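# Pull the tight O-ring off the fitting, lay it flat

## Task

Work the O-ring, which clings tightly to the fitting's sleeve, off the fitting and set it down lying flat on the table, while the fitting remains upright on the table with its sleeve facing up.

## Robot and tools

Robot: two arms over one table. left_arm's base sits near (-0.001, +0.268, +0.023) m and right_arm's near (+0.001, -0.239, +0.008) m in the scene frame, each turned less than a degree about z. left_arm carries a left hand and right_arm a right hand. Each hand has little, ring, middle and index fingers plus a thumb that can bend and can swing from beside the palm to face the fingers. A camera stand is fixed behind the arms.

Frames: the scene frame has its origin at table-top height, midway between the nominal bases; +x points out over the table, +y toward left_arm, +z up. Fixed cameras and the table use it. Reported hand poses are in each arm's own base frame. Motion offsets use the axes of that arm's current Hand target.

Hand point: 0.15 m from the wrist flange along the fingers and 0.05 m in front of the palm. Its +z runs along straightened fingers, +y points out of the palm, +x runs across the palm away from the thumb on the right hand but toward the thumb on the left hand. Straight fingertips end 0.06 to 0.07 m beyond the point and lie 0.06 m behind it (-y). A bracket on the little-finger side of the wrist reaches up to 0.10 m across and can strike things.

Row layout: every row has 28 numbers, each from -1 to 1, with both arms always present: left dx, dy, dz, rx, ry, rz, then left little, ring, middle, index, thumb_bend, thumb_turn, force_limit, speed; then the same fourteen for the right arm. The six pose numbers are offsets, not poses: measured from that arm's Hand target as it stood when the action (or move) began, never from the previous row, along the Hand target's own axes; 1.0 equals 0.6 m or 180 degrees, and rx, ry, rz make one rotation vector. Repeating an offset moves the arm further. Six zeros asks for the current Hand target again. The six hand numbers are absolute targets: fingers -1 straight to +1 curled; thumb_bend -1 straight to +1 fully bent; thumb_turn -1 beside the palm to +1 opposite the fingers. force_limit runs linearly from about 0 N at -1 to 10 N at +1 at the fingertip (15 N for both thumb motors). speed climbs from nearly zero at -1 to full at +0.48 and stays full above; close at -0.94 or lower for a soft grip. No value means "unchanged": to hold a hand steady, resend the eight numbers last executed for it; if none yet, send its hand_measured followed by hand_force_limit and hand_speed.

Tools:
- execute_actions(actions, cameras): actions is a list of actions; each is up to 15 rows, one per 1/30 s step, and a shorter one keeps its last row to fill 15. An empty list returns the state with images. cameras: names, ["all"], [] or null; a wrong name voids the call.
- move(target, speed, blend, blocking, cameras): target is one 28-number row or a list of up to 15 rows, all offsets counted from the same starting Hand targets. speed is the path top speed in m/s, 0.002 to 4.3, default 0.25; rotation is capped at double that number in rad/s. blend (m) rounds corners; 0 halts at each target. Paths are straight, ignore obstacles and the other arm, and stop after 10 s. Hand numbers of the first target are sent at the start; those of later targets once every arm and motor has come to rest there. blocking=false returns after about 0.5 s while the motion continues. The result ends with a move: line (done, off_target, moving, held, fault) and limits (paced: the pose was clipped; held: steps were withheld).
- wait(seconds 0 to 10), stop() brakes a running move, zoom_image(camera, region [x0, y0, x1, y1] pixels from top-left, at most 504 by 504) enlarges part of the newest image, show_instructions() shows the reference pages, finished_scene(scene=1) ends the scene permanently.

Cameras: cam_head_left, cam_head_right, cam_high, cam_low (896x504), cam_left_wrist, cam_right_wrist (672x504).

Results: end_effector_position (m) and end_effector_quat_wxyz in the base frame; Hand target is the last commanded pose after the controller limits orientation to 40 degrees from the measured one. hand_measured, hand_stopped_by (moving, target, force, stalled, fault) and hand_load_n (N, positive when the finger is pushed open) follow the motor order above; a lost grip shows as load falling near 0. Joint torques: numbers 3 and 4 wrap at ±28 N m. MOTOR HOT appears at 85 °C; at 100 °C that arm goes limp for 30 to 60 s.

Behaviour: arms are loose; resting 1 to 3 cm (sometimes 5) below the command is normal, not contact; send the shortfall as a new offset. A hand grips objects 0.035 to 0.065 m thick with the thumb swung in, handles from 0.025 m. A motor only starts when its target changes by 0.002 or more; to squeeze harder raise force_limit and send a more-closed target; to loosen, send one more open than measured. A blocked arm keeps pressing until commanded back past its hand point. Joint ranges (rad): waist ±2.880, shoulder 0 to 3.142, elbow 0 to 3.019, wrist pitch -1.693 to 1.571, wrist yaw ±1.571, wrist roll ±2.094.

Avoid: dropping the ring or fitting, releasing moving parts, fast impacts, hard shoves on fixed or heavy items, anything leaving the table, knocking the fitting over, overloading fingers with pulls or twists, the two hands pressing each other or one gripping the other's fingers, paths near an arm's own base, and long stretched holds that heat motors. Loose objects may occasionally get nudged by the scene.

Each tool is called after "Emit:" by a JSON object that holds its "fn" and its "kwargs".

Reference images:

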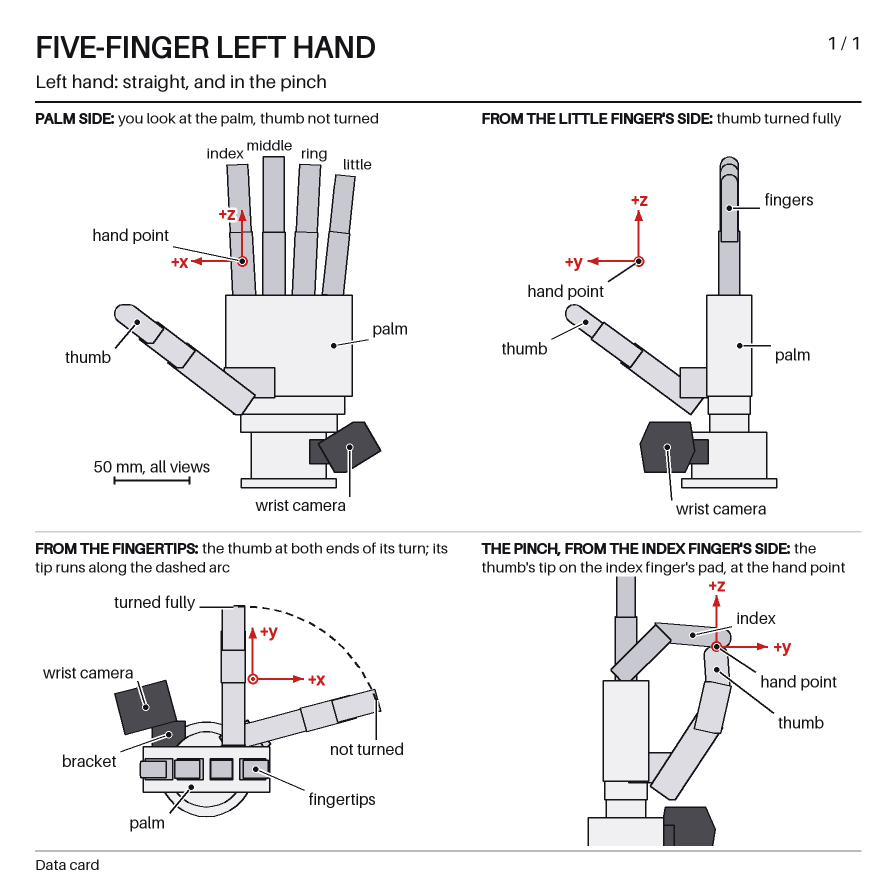

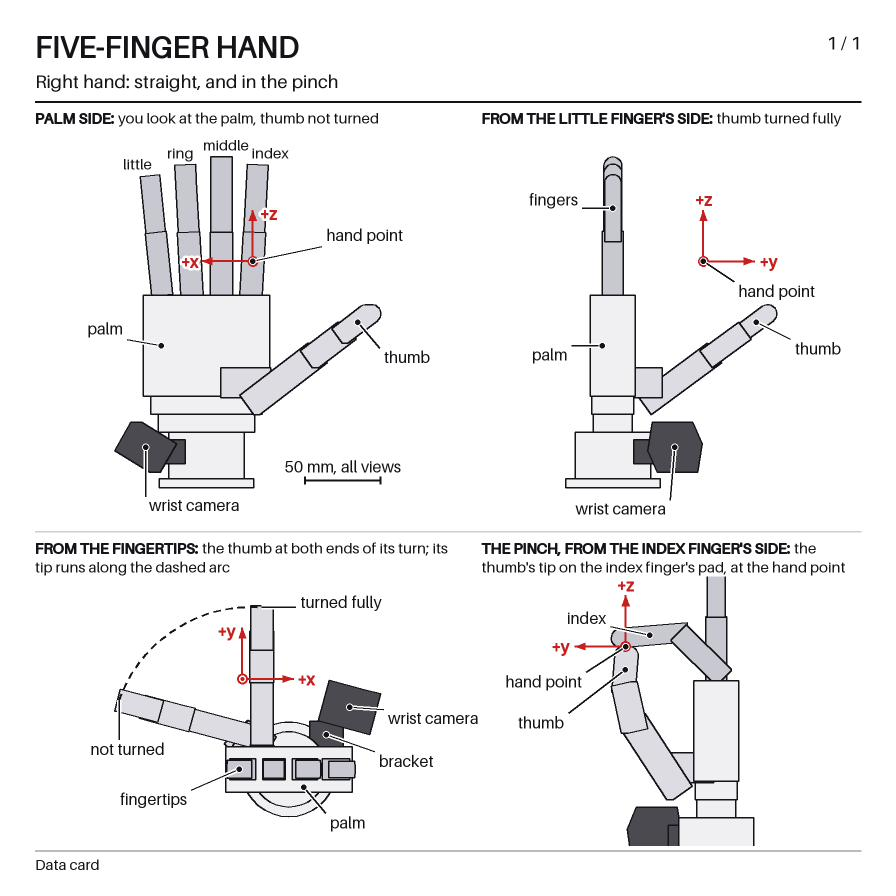

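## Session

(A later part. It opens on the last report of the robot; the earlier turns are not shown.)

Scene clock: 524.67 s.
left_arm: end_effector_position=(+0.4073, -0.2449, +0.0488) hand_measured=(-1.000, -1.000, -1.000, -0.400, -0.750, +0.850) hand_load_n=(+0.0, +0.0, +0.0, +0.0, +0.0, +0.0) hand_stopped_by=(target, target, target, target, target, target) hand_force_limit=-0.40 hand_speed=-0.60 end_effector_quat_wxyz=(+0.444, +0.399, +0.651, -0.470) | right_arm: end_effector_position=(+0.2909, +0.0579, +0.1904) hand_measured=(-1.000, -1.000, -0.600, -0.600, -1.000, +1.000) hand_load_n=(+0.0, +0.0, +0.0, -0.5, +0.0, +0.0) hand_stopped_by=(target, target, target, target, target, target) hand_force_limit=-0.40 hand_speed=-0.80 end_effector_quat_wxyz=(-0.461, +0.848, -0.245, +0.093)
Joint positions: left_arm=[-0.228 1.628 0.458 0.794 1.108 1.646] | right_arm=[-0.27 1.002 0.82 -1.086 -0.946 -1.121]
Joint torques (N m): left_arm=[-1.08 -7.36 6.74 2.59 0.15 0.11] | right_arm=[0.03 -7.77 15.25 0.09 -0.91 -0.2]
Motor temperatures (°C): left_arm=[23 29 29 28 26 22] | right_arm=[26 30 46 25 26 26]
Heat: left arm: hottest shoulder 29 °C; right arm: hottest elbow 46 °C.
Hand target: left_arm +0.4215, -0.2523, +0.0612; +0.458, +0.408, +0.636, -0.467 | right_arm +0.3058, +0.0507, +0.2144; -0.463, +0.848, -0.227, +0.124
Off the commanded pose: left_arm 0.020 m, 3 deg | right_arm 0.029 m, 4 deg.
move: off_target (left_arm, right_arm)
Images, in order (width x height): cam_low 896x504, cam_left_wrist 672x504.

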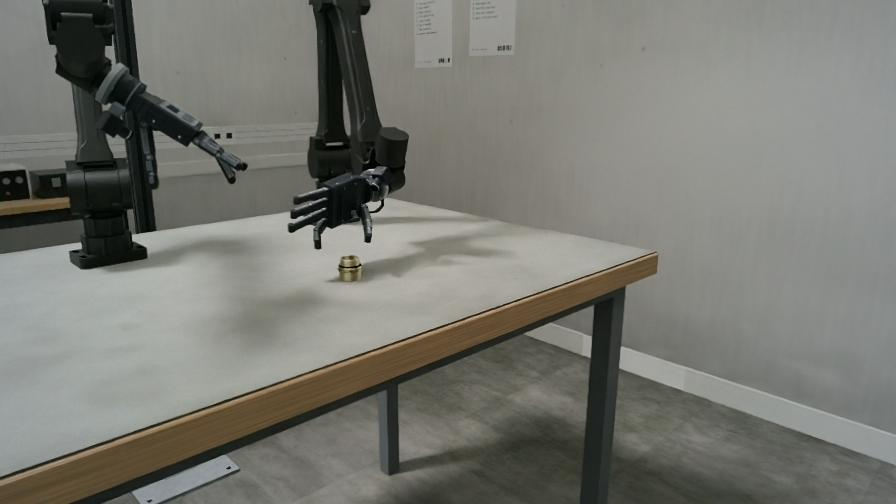

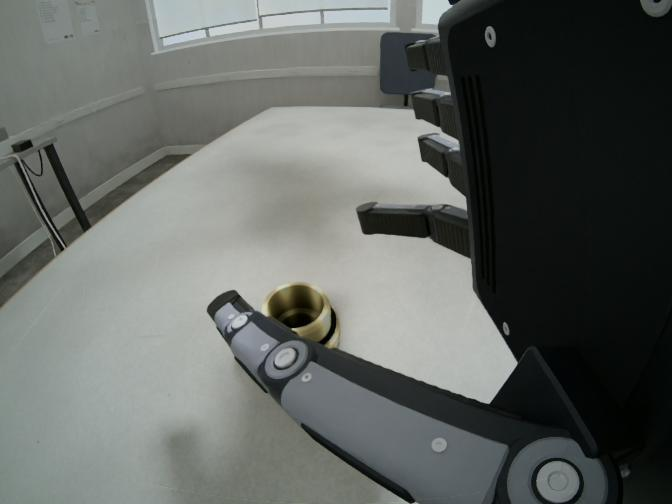

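Emit:
{"fn": "move", "kwargs": {"target": [0.0713,0.027,0,0,0,0,-1,-1,-1,-0.4,-0.75,0.85,-0.4,-0.6,0,0,0,0,0,0,-1,-1,-0.6,-0.6,-1,1,-0.4,-0.8], "speed": 0.08, "cameras": ["cam_low", "cam_left_wrist"]}}

Emit:
{"fn": "zoom_image", "kwargs": {"camera": "cam_low", "region": [300, 220, 400, 295]}}

Emit:
{"fn": "zoom_image", "kwargs": {"camera": "cam_left_wrist", "region": [180, 180, 380, 330]}}

Scene clock: 535.53 s.
left_arm: end_effector_position=(+0.4081, -0.2470, +0.0064) hand_measured=(-1.000, -1.000, -1.000, -0.400, -0.750, +0.850) hand_load_n=(+0.0, +0.0, +0.0, +0.0, +0.0, +0.5) hand_stopped_by=(target, target, target, target, target, target) hand_force_limit=-0.40 hand_speed=-0.60 end_effector_quat_wxyz=(+0.438, +0.401, +0.649, -0.475) | right_arm: end_effector_position=(+0.2909, +0.0579, +0.1904) hand_measured=(-1.000, -1.000, -0.600, -0.600, -1.000, +1.000) hand_load_n=(+0.0, +0.0, +0.0, +0.0, +0.0, +0.0) hand_stopped_by=(target, target, target, target, target, target) hand_force_limit=-0.40 hand_speed=-0.80 end_effector_quat_wxyz=(-0.461, +0.848, -0.245, +0.093)
Joint positions: left_arm=[-0.228 1.803 0.469 0.944 1.122 1.653] | right_arm=[-0.27 1.002 0.82 -1.086 -0.946 -1.121]
Joint torques (N m): left_arm=[0.97 -8.47 5.19 2.55 0.53 0.23] | right_arm=[-0.09 -7.82 15.21 0.09 -0.9 -0.2]
Heat: left arm: hottest shoulder 29 °C; right arm: hottest elbow 46 °C.
Hand target: left_arm +0.4263, -0.2447, +0.0164; +0.458, +0.408, +0.636, -0.467 | right_arm +0.3058, +0.0507, +0.2144; -0.463, +0.848, -0.227, +0.124
Off the commanded pose: left_arm 0.021 m, 3 deg | right_arm 0.029 m, 4 deg.
move: off_target (left_arm, right_arm)
Images, in order (width x height): cam_low 896x504, cam_left_wrist 672x504.

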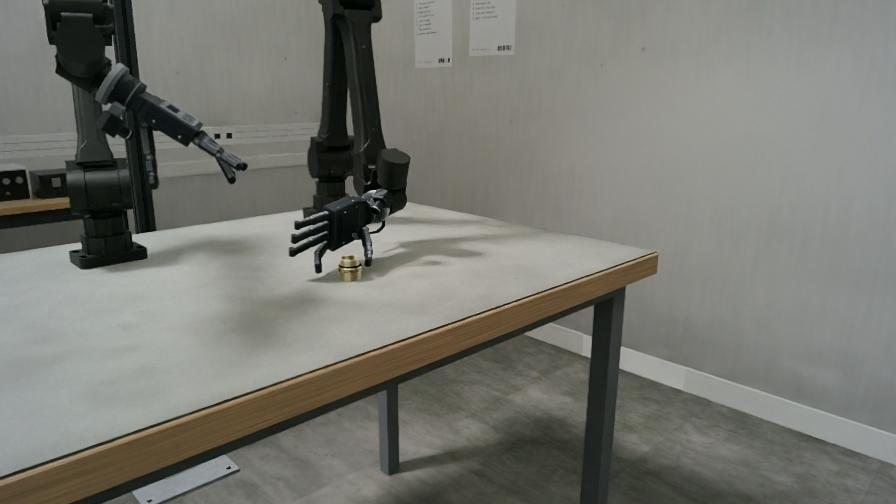

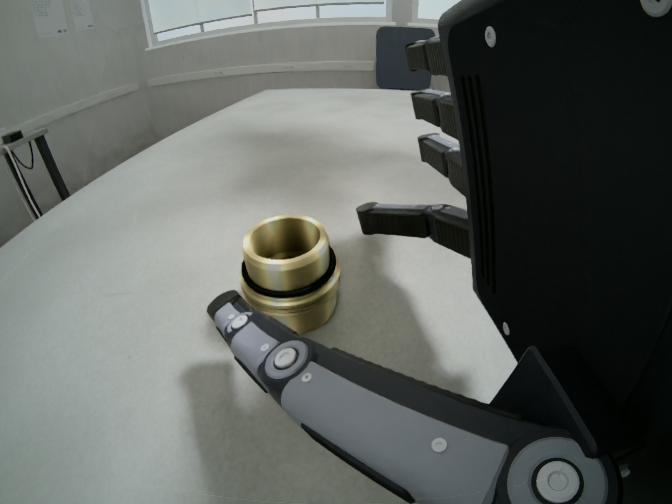

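Scaled by 5.040.

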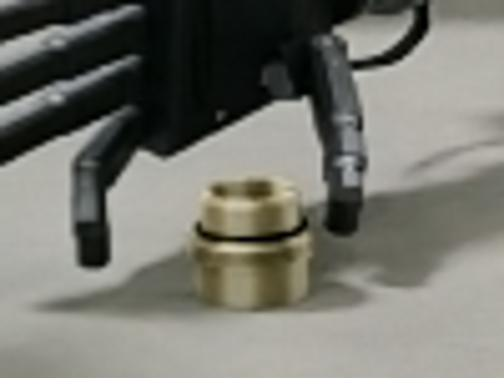

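Scaled by 2.520 from the camera's 672x504 image, which has a finer 960x720 frame.

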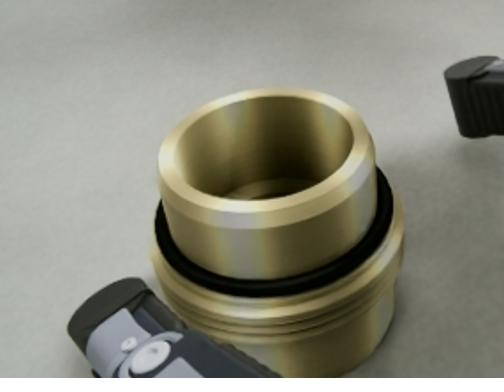

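Emit:
{"fn": "move", "kwargs": {"target": [0.0192,0.0133,-0.0112,0,0,0,-1,-1,-1,-0.4,-0.75,0.85,-0.4,-0.6,0,0,0,0,0,0,-1,-1,-0.6,-0.6,-1,1,-0.4,-0.8], "speed": 0.05, "cameras": ["cam_low", "cam_left_wrist"]}}

Emit:
{"fn": "zoom_image", "kwargs": {"camera": "cam_low", "region": [300, 220, 400, 295]}}

Emit:
{"fn": "zoom_image", "kwargs": {"camera": "cam_left_wrist", "region": [180, 150, 380, 300]}}

Scene clock: 545.77 s.
left_arm: end_effector_position=(+0.4151, -0.2349, -0.0044) hand_measured=(-1.000, -1.000, -1.000, -0.400, -0.750, +0.850) hand_load_n=(+0.0, +0.0, +0.0, +0.0, +0.0, +0.0) hand_stopped_by=(target, target, target, target, target, target) hand_force_limit=-0.40 hand_speed=-0.60 end_effector_quat_wxyz=(+0.440, +0.397, +0.651, -0.474) | right_arm: end_effector_position=(+0.2909, +0.0579, +0.1904) hand_measured=(-1.000, -1.000, -0.600, -0.600, -1.000, +1.000) hand_load_n=(+0.0, +0.0, +0.0, +0.0, +0.0, +0.0) hand_stopped_by=(target, target, target, target, target, target) hand_force_limit=-0.40 hand_speed=-0.80 end_effector_quat_wxyz=(-0.461, +0.848, -0.245, +0.093)
Joint positions: left_arm=[-0.191 1.848 0.481 0.958 1.148 1.672] | right_arm=[-0.27 1.002 0.82 -1.086 -0.946 -1.121]
Joint torques (N m): left_arm=[0.97 -8.76 4.68 2.52 0.54 0.3] | right_arm=[0.03 -7.71 15.25 0.09 -0.9 -0.2]
Heat: left arm: hottest shoulder 29 °C; right arm: hottest elbow 47 °C.
Hand target: left_arm +0.4297, -0.2353, +0.0045; +0.458, +0.408, +0.636, -0.467 | right_arm +0.3058, +0.0507, +0.2144; -0.463, +0.848, -0.227, +0.124
Off the commanded pose: left_arm 0.017 m, 3 deg | right_arm 0.029 m, 4 deg.
move: off_target (left_arm, right_arm)
Images, in order (width x height): cam_low 896x504, cam_left_wrist 672x504.

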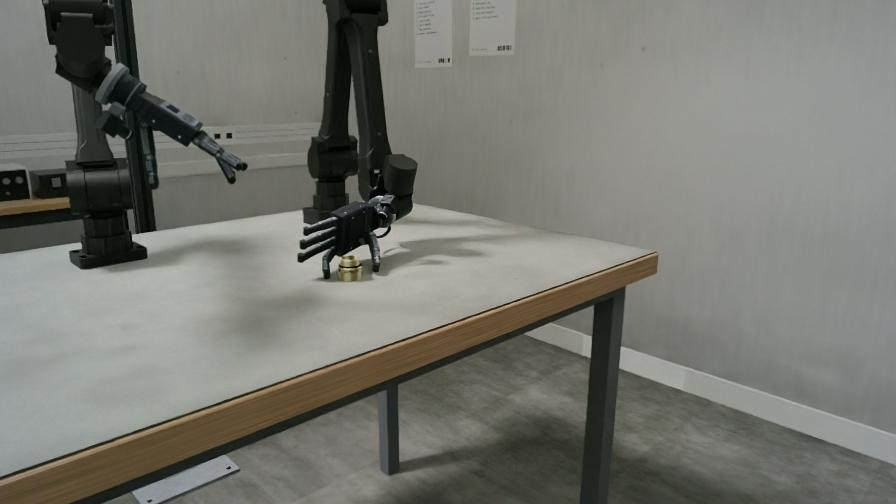

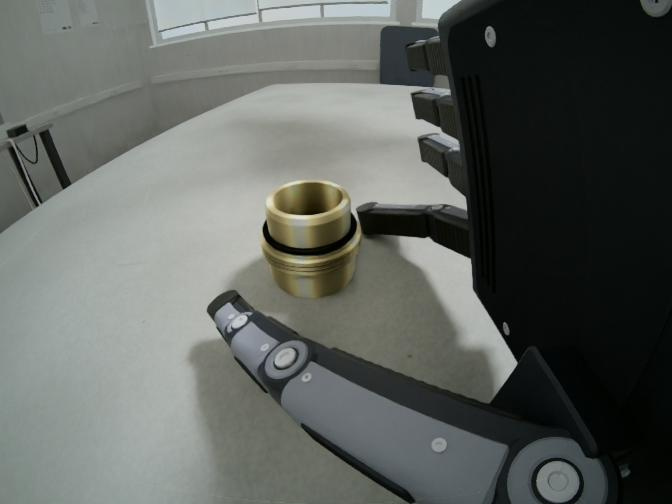

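Scaled by 5.040.

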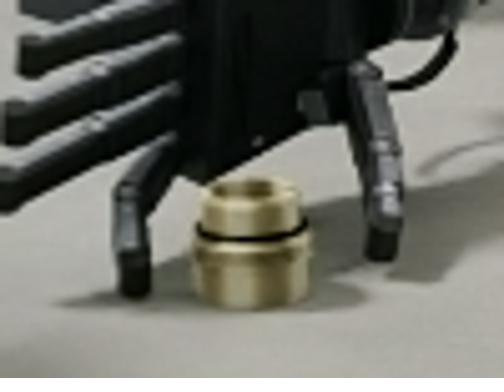

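Scaled by 2.520 from the camera's 672x504 image, which has a finer 960x720 frame.

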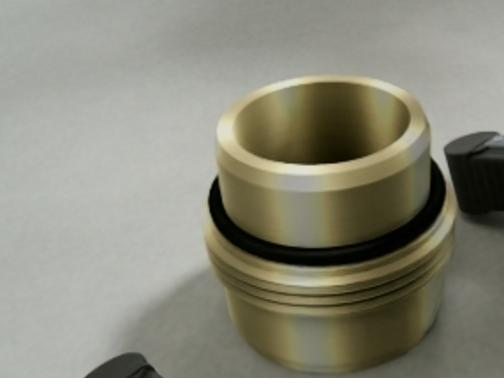

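Emit:
{"fn": "move", "kwargs": {"target": [0.004,-0.0047,0.004,0,0,0,-1,-1,-1,-0.25,-0.65,0.85,-0.6,-0.8,0,0,0,0,0,0,-1,-1,-0.6,-0.6,-1,1,-0.4,-0.8], "speed": 0.05, "cameras": ["cam_low", "cam_left_wrist"]}}

Emit:
{"fn": "zoom_image", "kwargs": {"camera": "cam_low", "region": [300, 220, 400, 295]}}

Emit:
{"fn": "zoom_image", "kwargs": {"camera": "cam_left_wrist", "region": [180, 150, 440, 345]}}

Scene clock: 552.23 s.
left_arm: end_effector_position=(+0.4163, -0.2352, -0.0038) hand_measured=(-1.000, -1.000, -1.000, -0.250, -0.650, +0.850) hand_load_n=(+0.0, +0.0, +0.0, +0.5, +0.0, +0.5) hand_stopped_by=(target, target, target, target, target, target) hand_force_limit=-0.60 hand_speed=-0.80 end_effector_quat_wxyz=(+0.445, +0.400, +0.647, -0.472) | right_arm: end_effector_position=(+0.2909, +0.0579, +0.1904) hand_measured=(-1.000, -1.000, -0.600, -0.600, -1.000, +1.000) hand_load_n=(+0.0, +0.0, +0.0, +0.0, +0.0, +0.0) hand_stopped_by=(target, target, target, target, target, target) hand_force_limit=-0.40 hand_speed=-0.80 end_effector_quat_wxyz=(-0.461, +0.848, -0.245, +0.093)
Joint positions: left_arm=[-0.191 1.855 0.481 0.98 1.148 1.672] | right_arm=[-0.27 1.002 0.82 -1.086 -0.946 -1.121]
Joint torques (N m): left_arm=[0.26 -8.76 4.19 2.54 0.23 0.19] | right_arm=[0.03 -7.82 15.21 0.09 -0.89 -0.2]
Heat: left arm: hottest shoulder 29 °C; right arm: hottest elbow 47 °C.
Hand target: left_arm +0.4269, -0.2381, +0.0024; +0.458, +0.408, +0.636, -0.467 | right_arm +0.3058, +0.0507, +0.2144; -0.463, +0.848, -0.227, +0.124
Off the commanded pose: left_arm 0.013 m, 2 deg | right_arm 0.029 m, 4 deg.
move: off_target (left_arm, right_arm)
Images, in order (width x height): cam_low 896x504, cam_left_wrist 672x504.

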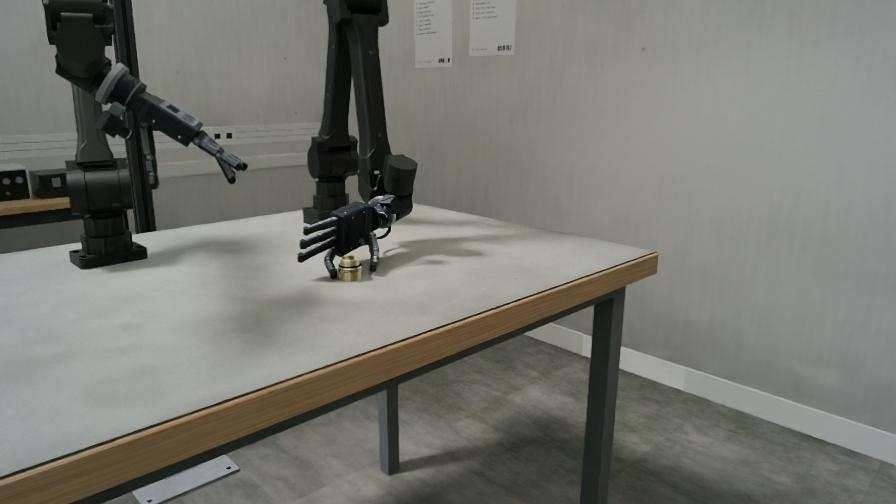

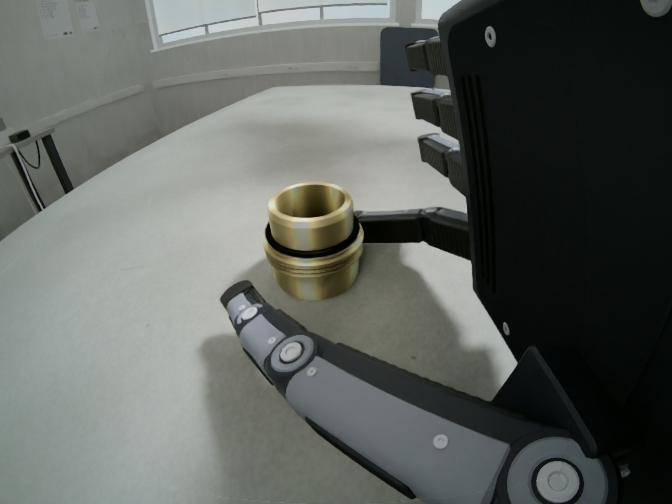

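Scaled by 5.040.

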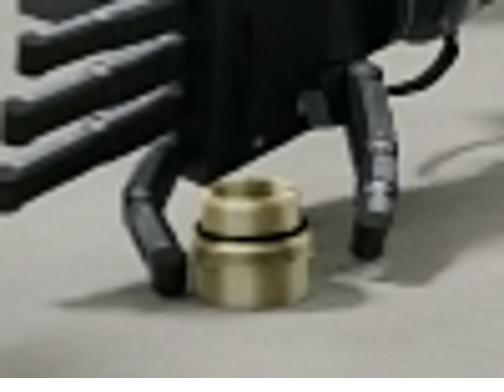

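Scaled by 1.938 from the camera's 672x504 image, which has a finer 960x720 frame.

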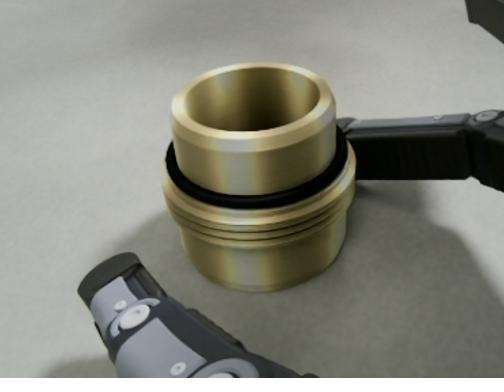

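Emit:
{"fn": "move", "kwargs": {"target": [-0.0007,-0.009,0.0123,0,0,0,-1,-1,-1,-0.25,-0.65,0.72,-0.6,-0.8,0,0,0,0,0,0,-1,-1,-0.6,-0.6,-1,1,-0.4,-0.8], "speed": 0.05, "cameras": ["cam_low", "cam_left_wrist"]}}

Emit:
{"fn": "zoom_image", "kwargs": {"camera": "cam_low", "region": [300, 220, 400, 295]}}

Emit:
{"fn": "zoom_image", "kwargs": {"camera": "cam_left_wrist", "region": [180, 150, 440, 345]}}

Scene clock: 564.53 s.
left_arm: end_effector_position=(+0.4196, -0.2377, -0.0012) hand_measured=(-1.000, -1.000, -1.000, -0.250, -0.650, +0.720) hand_load_n=(+0.0, +0.0, +0.0, +0.0, +0.0, +0.0) hand_stopped_by=(target, target, target, target, target, target) hand_force_limit=-0.60 hand_speed=-0.80 end_effector_quat_wxyz=(+0.453, +0.399, +0.647, -0.466) | right_arm: end_effector_position=(+0.2909, +0.0579, +0.1904) hand_measured=(-1.000, -1.000, -0.600, -0.600, -1.000, +1.000) hand_load_n=(+0.0, +0.0, +0.0, +0.0, +0.0, +0.0) hand_stopped_by=(target, target, target, target, target, target) hand_force_limit=-0.40 hand_speed=-0.80 end_effector_quat_wxyz=(-0.461, +0.848, -0.245, +0.093)
Joint positions: left_arm=[-0.202 1.857 0.481 1.007 1.125 1.659] | right_arm=[-0.27 1.002 0.82 -1.086 -0.946 -1.121]
Joint torques (N m): left_arm=[-1.26 -8.82 3.71 2.56 0.15 0.08] | right_arm=[0.03 -7.77 15.24 0.1 -0.9 -0.19]
Heat: left arm: hottest shoulder 29 °C; right arm: hottest elbow 47 °C.
Hand target: left_arm +0.4234, -0.2465, +0.0030; +0.458, +0.408, +0.636, -0.467 | right_arm +0.3058, +0.0507, +0.2144; -0.463, +0.848, -0.227, +0.124
Off the commanded pose: left_arm 0.010 m, 2 deg | right_arm 0.029 m, 4 deg.
move: off_target (right_arm)
Images, in order (width x height): cam_low 896x504, cam_left_wrist 672x504.

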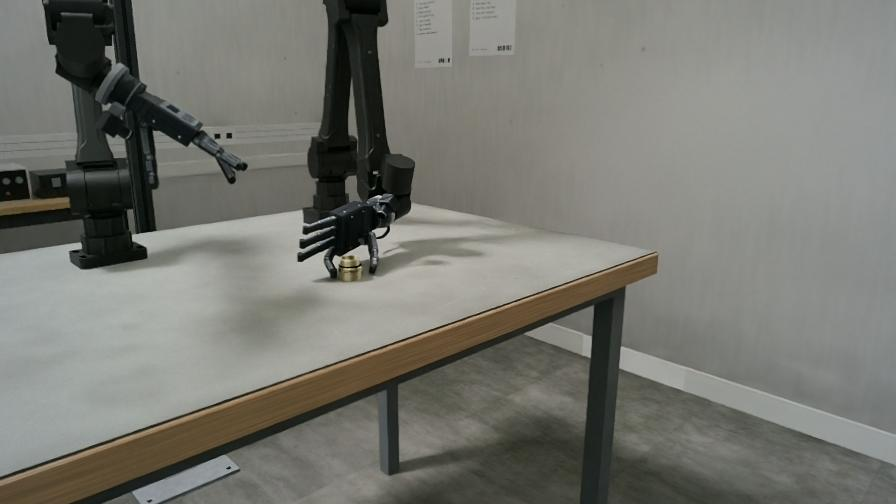

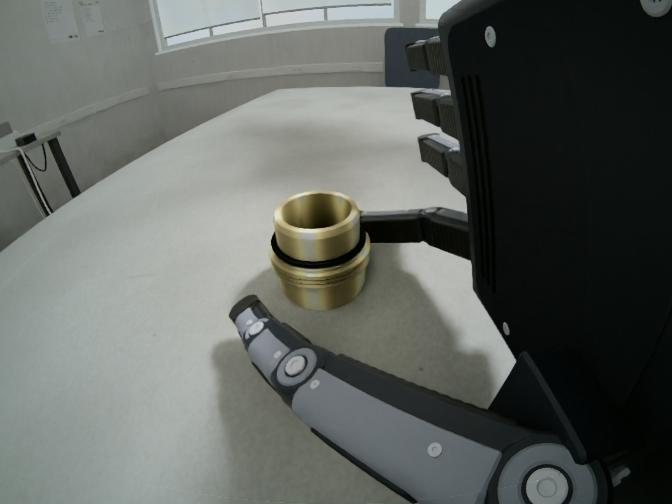

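Scaled by 5.040.

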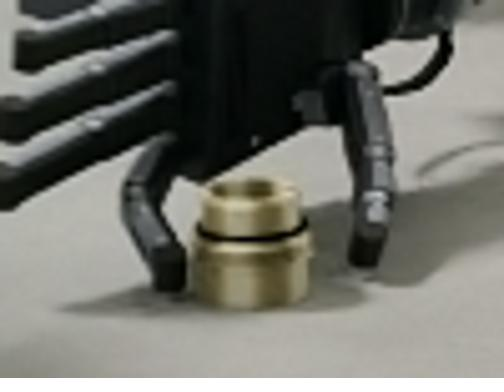

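Scaled by 1.938 from the camera's 672x504 image, which has a finer 960x720 frame.

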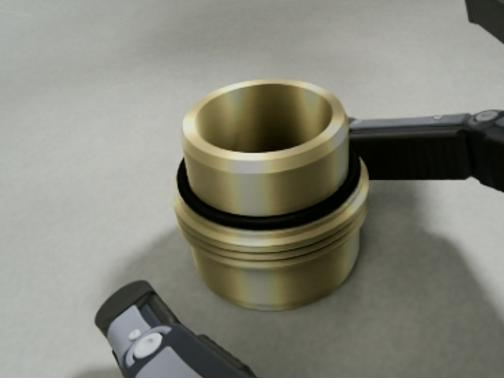

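Emit:
{"fn": "move", "kwargs": {"target": [0.0063,-0.0048,0.0108,0,0,0,-1,-1,-1,-0.25,-0.65,0.72,-0.6,-0.8,0,0,0,0,0,0,-1,-1,-0.6,-0.6,-1,1,-0.4,-0.8], "speed": 0.05, "cameras": ["cam_low", "cam_left_wrist"]}}

Emit:
{"fn": "zoom_image", "kwargs": {"camera": "cam_low", "region": [300, 220, 400, 295]}}

Emit:
{"fn": "zoom_image", "kwargs": {"camera": "cam_left_wrist", "region": [180, 150, 440, 345]}}

Scene clock: 568.53 s.
left_arm: end_effector_position=(+0.4162, -0.2472, -0.0052) hand_measured=(-1.000, -1.000, -1.000, -0.250, -0.650, +0.720) hand_load_n=(+0.5, +0.0, +0.0, +0.0, +0.0, +0.0) hand_stopped_by=(target, target, target, target, target, target) hand_force_limit=-0.60 hand_speed=-0.80 end_effector_quat_wxyz=(+0.451, +0.402, +0.645, -0.467) | right_arm: end_effector_position=(+0.2909, +0.0579, +0.1904) hand_measured=(-1.000, -1.000, -0.600, -0.600, -1.000, +1.000) hand_load_n=(+0.0, -0.5, +0.0, +0.0, +0.0, +0.0) hand_stopped_by=(target, target, target, target, target, target) hand_force_limit=-0.40 hand_speed=-0.80 end_effector_quat_wxyz=(-0.461, +0.848, -0.245, +0.093)
Joint positions: left_arm=[-0.23 1.877 0.481 1.041 1.105 1.644] | right_arm=[-0.27 1.002 0.82 -1.086 -0.946 -1.121]
Joint torques (N m): left_arm=[-1.26 -9 3.47 2.58 0.14 0.1] | right_arm=[-0.09 -7.77 15.21 0.06 -0.9 -0.2]
Heat: left arm: hottest shoulder 29 °C; right arm: hottest elbow 47 °C.
Hand target: left_arm +0.4210, -0.2531, -0.0010; +0.458, +0.408, +0.636, -0.467 | right_arm +0.3058, +0.0507, +0.2144; -0.463, +0.848, -0.227, +0.124
Off the commanded pose: left_arm 0.009 m, 2 deg | right_arm 0.029 m, 4 deg.
move: off_target (right_arm)
Images, in order (width x height): cam_low 896x504, cam_left_wrist 672x504.

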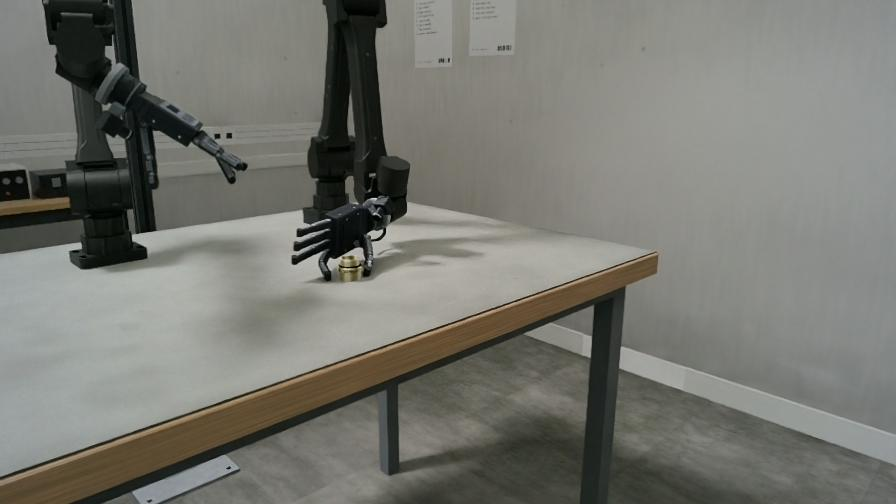

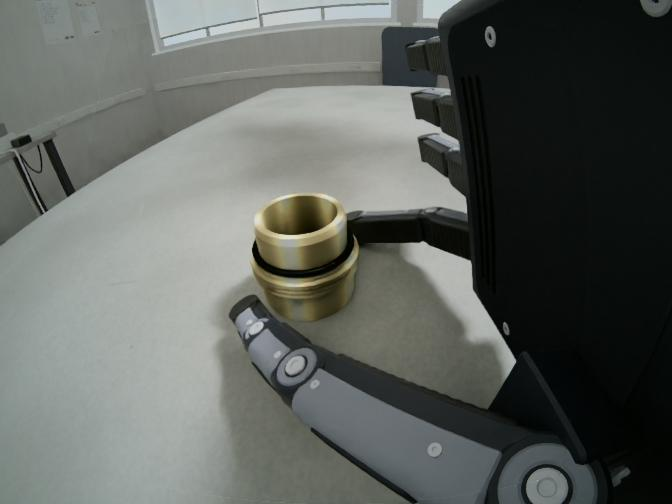

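Scaled by 5.040.

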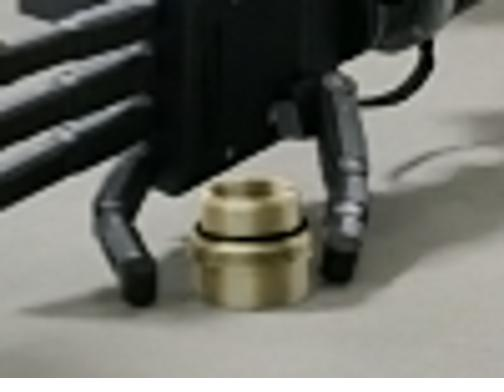

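Scaled by 1.938 from the camera's 672x504 image, which has a finer 960x720 frame.

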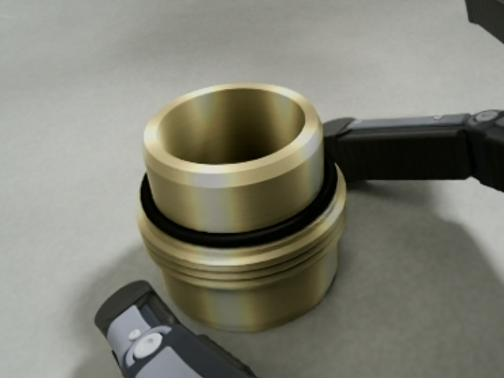

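Emit:
{"fn": "execute_actions", "kwargs": {"actions": [], "cameras": ["cam_high", "cam_head_left", "cam_head_right"]}}

Emit:
{"fn": "zoom_image", "kwargs": {"camera": "cam_high", "region": [390, 250, 490, 325]}}

Emit:
{"fn": "zoom_image", "kwargs": {"camera": "cam_head_left", "region": [350, 250, 450, 325]}}

Scene clock: 572.60 s.
left_arm: end_effector_position=(+0.4162, -0.2472, -0.0052) hand_measured=(-1.000, -1.000, -1.000, -0.250, -0.650, +0.720) hand_load_n=(+0.0, +0.0, +0.0, +0.5, +0.0, +0.5) hand_stopped_by=(target, target, target, target, target, target) hand_force_limit=-0.60 hand_speed=-0.80 end_effector_quat_wxyz=(+0.451, +0.402, +0.645, -0.467) | right_arm: end_effector_position=(+0.2909, +0.0579, +0.1904) hand_measured=(-1.000, -1.000, -0.600, -0.600, -1.000, +1.000) hand_load_n=(+0.0, +0.0, +0.0, +0.0, +0.0, -0.5) hand_stopped_by=(target, target, target, target, target, target) hand_force_limit=-0.40 hand_speed=-0.80 end_effector_quat_wxyz=(-0.461, +0.848, -0.245, +0.093)
Joint positions: left_arm=[-0.23 1.877 0.481 1.041 1.105 1.644] | right_arm=[-0.27 1.002 0.82 -1.086 -0.946 -1.121]
Joint velocities: within noise
Joint torques (N m): left_arm=[-1.2 -8.82 3.49 2.56 0.14 0.09] | right_arm=[0.09 -7.82 15.23 0.08 -0.9 -0.2]
Motor temperatures (°C): left_arm=[23 29 27 28 26 22] | right_arm=[26 30 47 25 26 26]
Heat: left arm: hottest shoulder 29 °C; right arm: hottest elbow 47 °C.
Hand target: left_arm +0.4210, -0.2531, -0.0010; +0.458, +0.408, +0.636, -0.467 | right_arm +0.3058, +0.0507, +0.2144; -0.463, +0.848, -0.227, +0.124
Off the commanded pose: left_arm 0.009 m, 2 deg | right_arm 0.029 m, 4 deg.
Images, in order (width x height): cam_head_left 896x504, cam_head_right 896x504, cam_high 896x504.

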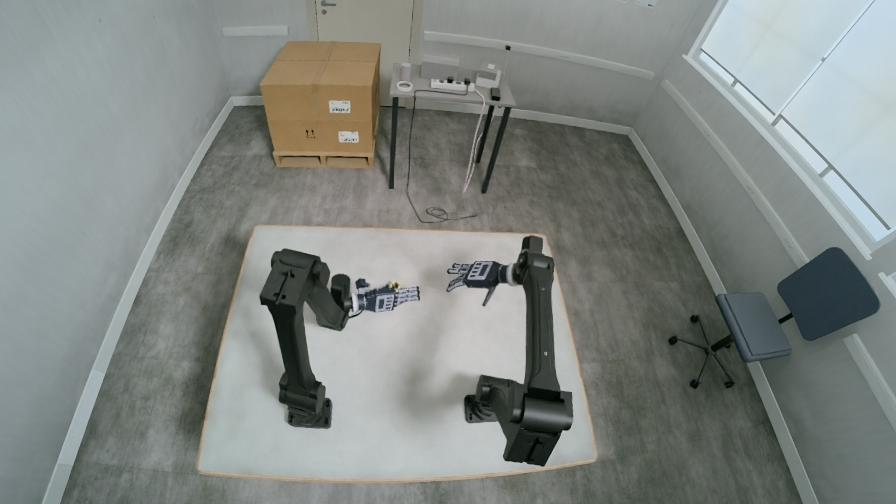

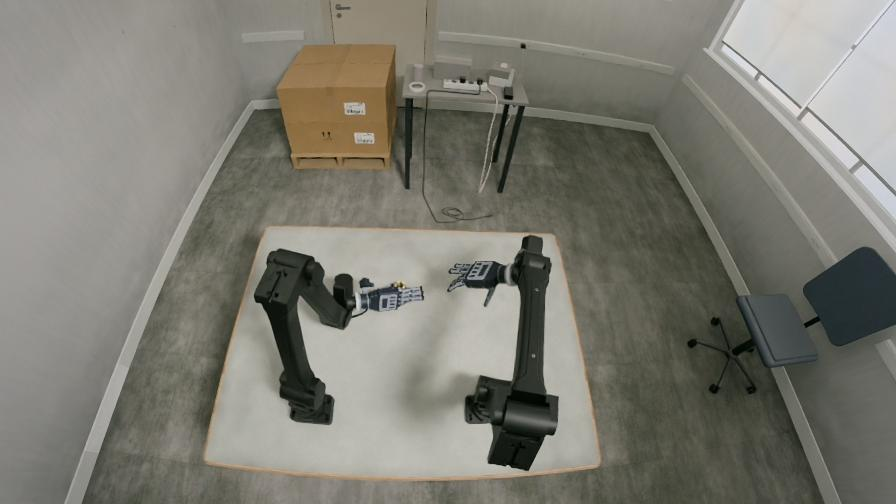

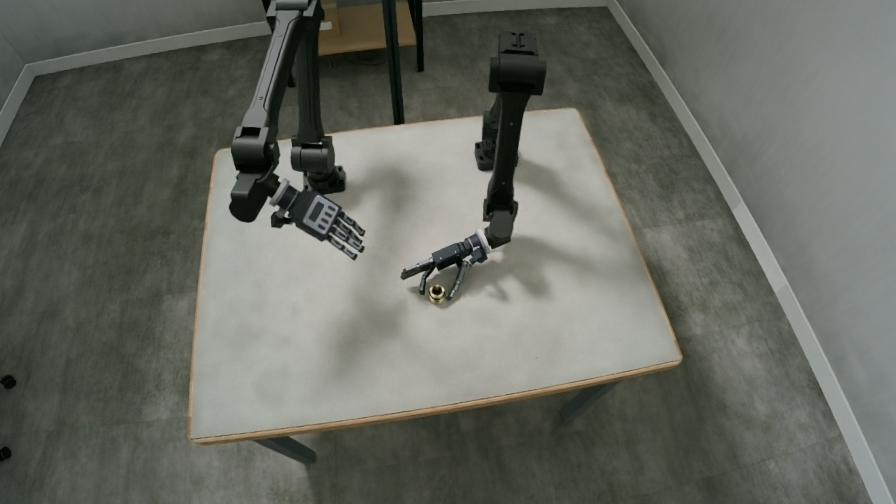

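Scaled by 5.040.

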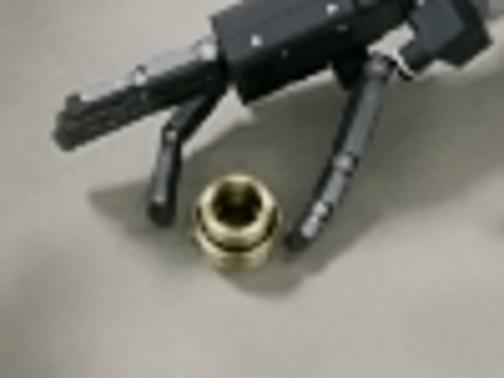

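Scaled by 5.040.

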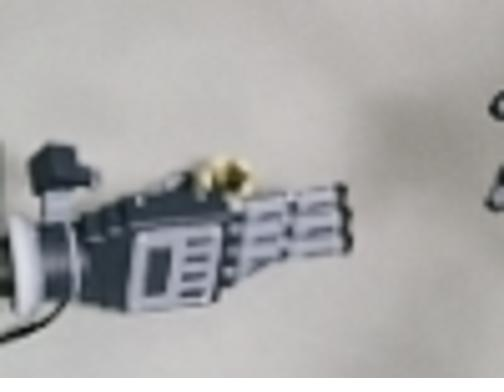

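Emit:
{"fn": "move", "kwargs": {"target": [0,0,0,0,0,0,-1,-1,-1,-0.02,-0.40,0.72,-0.55,-0.9,0,0,0,0,0,0,-1,-1,-0.6,-0.6,-1,1,-0.4,-0.8], "speed": 0.05, "cameras": ["cam_low", "cam_left_wrist", "cam_high"]}}

Emit:
{"fn": "zoom_image", "kwargs": {"camera": "cam_low", "region": [300, 220, 400, 295]}}

Emit:
{"fn": "zoom_image", "kwargs": {"camera": "cam_high", "region": [390, 250, 490, 325]}}

Scene clock: 577.97 s.
left_arm: end_effector_position=(+0.4162, -0.2472, -0.0052) hand_measured=(-1.000, -1.000, -1.000, -0.074, -0.562, +0.720) hand_load_n=(+0.0, +0.0, +0.0, +4.0, +3.5, +0.0) hand_stopped_by=(target, target, target, force, force, target) hand_force_limit=-0.55 hand_speed=-0.90 end_effector_quat_wxyz=(+0.451, +0.402, +0.645, -0.467) | right_arm: end_effector_position=(+0.2909, +0.0579, +0.1904) hand_measured=(-1.000, -1.000, -0.600, -0.600, -1.000, +1.000) hand_load_n=(+0.0, +0.0, +0.0, +0.0, +0.0, +0.0) hand_stopped_by=(target, target, target, target, target, target) hand_force_limit=-0.40 hand_speed=-0.80 end_effector_quat_wxyz=(-0.461, +0.848, -0.245, +0.093)
Joint positions: left_arm=[-0.23 1.877 0.481 1.041 1.105 1.644] | right_arm=[-0.27 1.002 0.82 -1.086 -0.946 -1.121]
Joint torques (N m): left_arm=[-1.26 -8.94 3.48 2.58 0.16 0.1] | right_arm=[0.03 -7.82 15.21 0.09 -0.9 -0.2]
Heat: left arm: hottest shoulder 29 °C; right arm: hottest elbow 48 °C.
Hand target: left_arm +0.4210, -0.2531, -0.0010; +0.458, +0.408, +0.636, -0.467 | right_arm +0.3058, +0.0507, +0.2144; -0.463, +0.848, -0.227, +0.124
Off the commanded pose: left_arm 0.009 m, 2 deg | right_arm 0.029 m, 4 deg.
move: off_target (right_arm)
Images, in order (width x height): cam_high 896x504, cam_low 896x504, cam_left_wrist 672x504.

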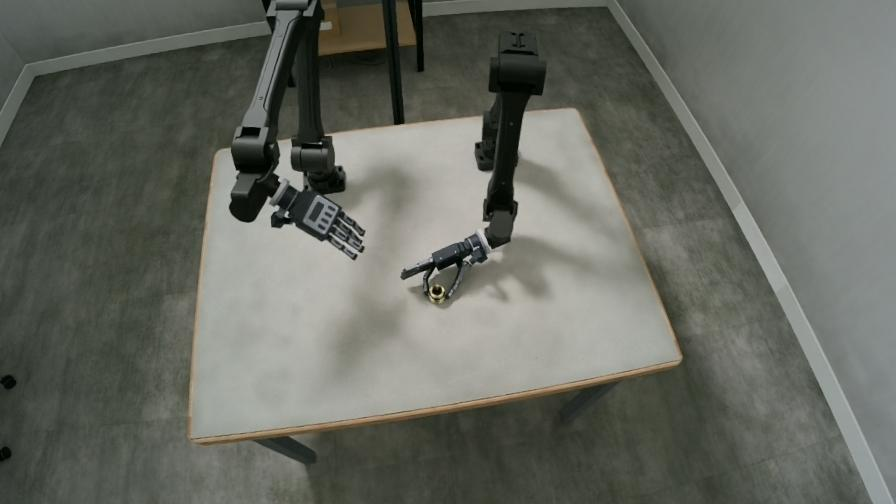

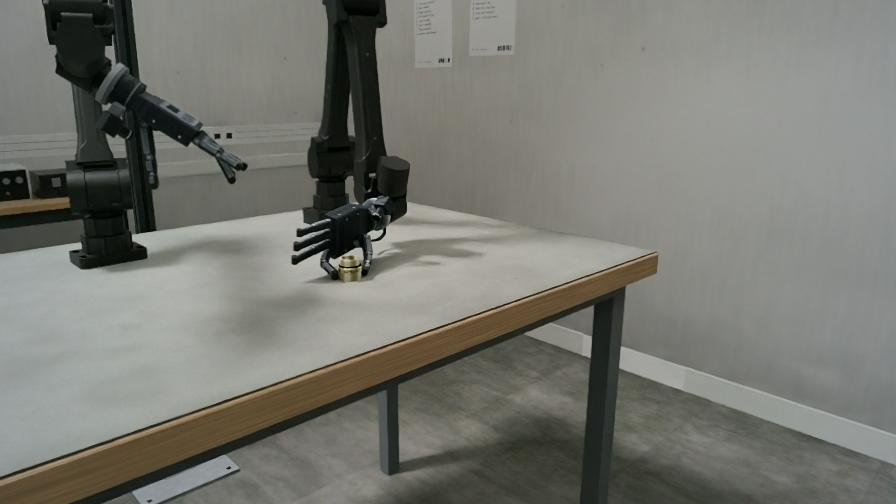

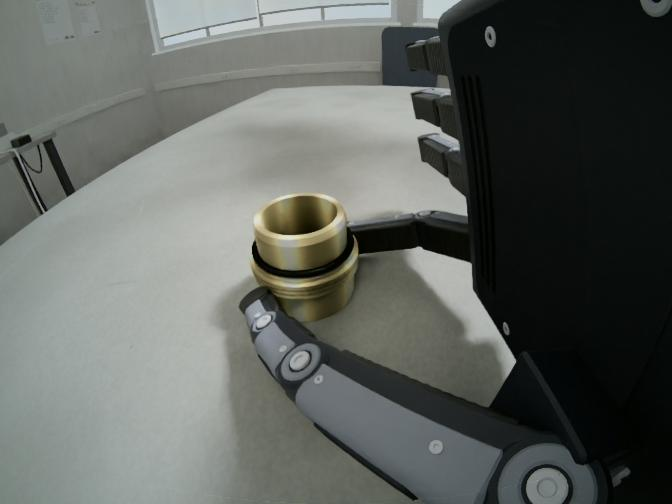

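Scaled by 5.040.

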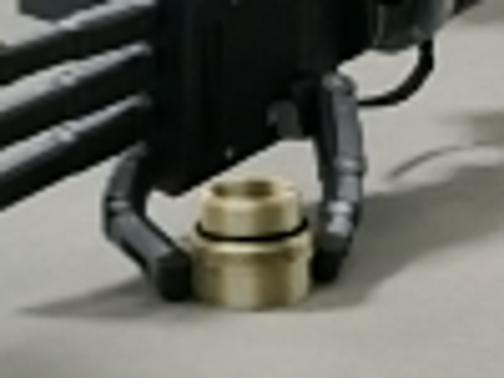

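Scaled by 5.040.

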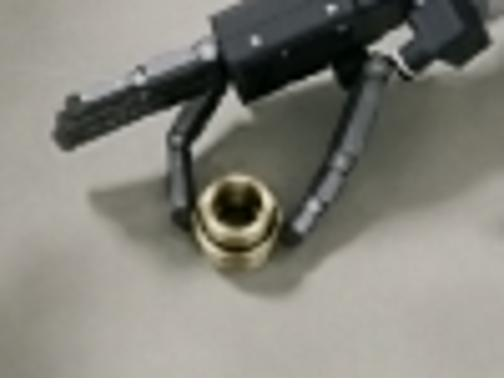

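Emit:
{"fn": "move", "kwargs": {"target": [[0,0,0,0,0,0,-1,-1,-1,-0.02,-0.40,0.72,-0.55,-0.9,0.0198,-0.1868,0.2118,0,-0.2567,-0.165,1,1,1,-0.4,-0.75,0.7,-0.4,-0.4],[0,0,0,0,0,0,-1,-1,-1,-0.02,-0.40,0.72,-0.55,-0.9,0.0175,-0.156,0.3947,0,-0.2567,-0.165,1,1,1,-0.4,-0.75,0.7,-0.4,-0.4]], "speed": [0.2,0.15], "blend": [0.03,0], "cameras": ["cam_low", "cam_right_wrist", "cam_high"]}}

Scene clock: 601.87 s.
left_arm: end_effector_position=(+0.4162, -0.2472, -0.0052) hand_measured=(-1.000, -1.000, -1.000, -0.074, -0.562, +0.720) hand_load_n=(+0.0, +0.0, +0.0, +4.0, +3.0, +0.0) hand_stopped_by=(target, target, target, force, force, target) hand_force_limit=-0.55 hand_speed=-0.90 end_effector_quat_wxyz=(+0.451, +0.402, +0.645, -0.467) | right_arm: end_effector_position=(+0.4253, +0.2527, +0.1556) hand_measured=(+1.000, +1.000, +1.000, -0.400, -0.750, +0.700) hand_load_n=(+0.0, +0.0, +0.0, +0.0, +0.0, +0.0) hand_stopped_by=(target, target, target, target, target, target) hand_force_limit=-0.40 hand_speed=-0.40 end_effector_quat_wxyz=(-0.465, +0.858, +0.186, -0.116)
Joint positions: left_arm=[-0.23 1.877 0.481 1.041 1.105 1.644] | right_arm=[0.284 1.829 1.57 -1.576 -0.977 -1.855]
Joint torques (N m): left_arm=[-1.2 -8.88 3.47 2.62 0.17 0.1] | right_arm=[2.14 -19.31 13.52 0.08 -0.84 0.09]
Heat: left arm: hottest shoulder 29 °C; right arm: hottest elbow 48 °C.
Hand target: left_arm +0.4210, -0.2531, -0.0010; +0.458, +0.408, +0.636, -0.467 | right_arm +0.4398, +0.2618, +0.1650; -0.468, +0.857, +0.189, -0.104
Off the commanded pose: left_arm 0.009 m, 2 deg | right_arm 0.019 m, 2 deg.
move: off_target (right_arm)
Images, in order (width x height): cam_high 896x504, cam_low 896x504, cam_right_wrist 672x504.

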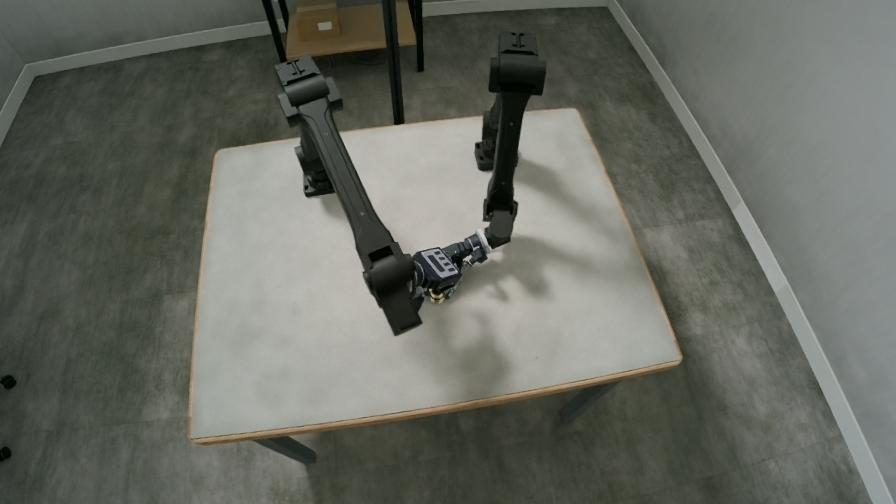

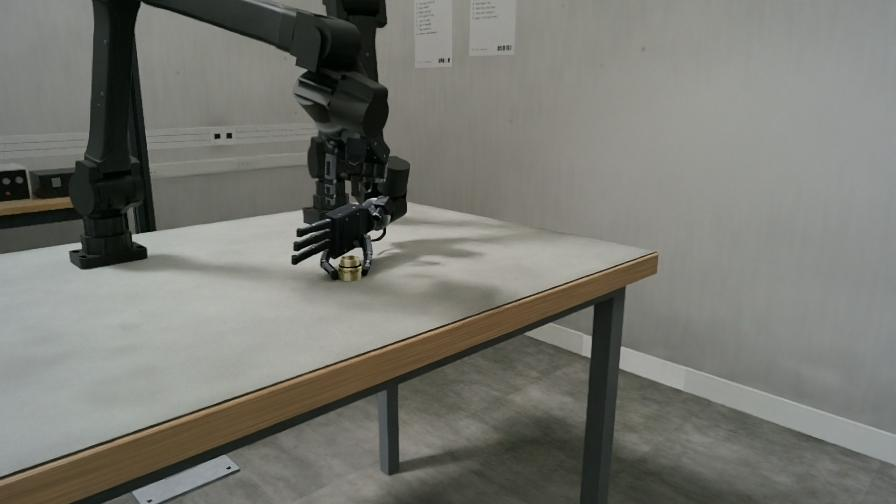

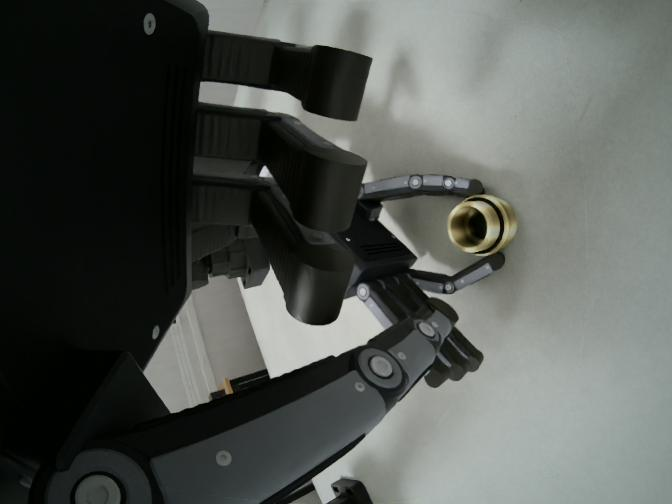

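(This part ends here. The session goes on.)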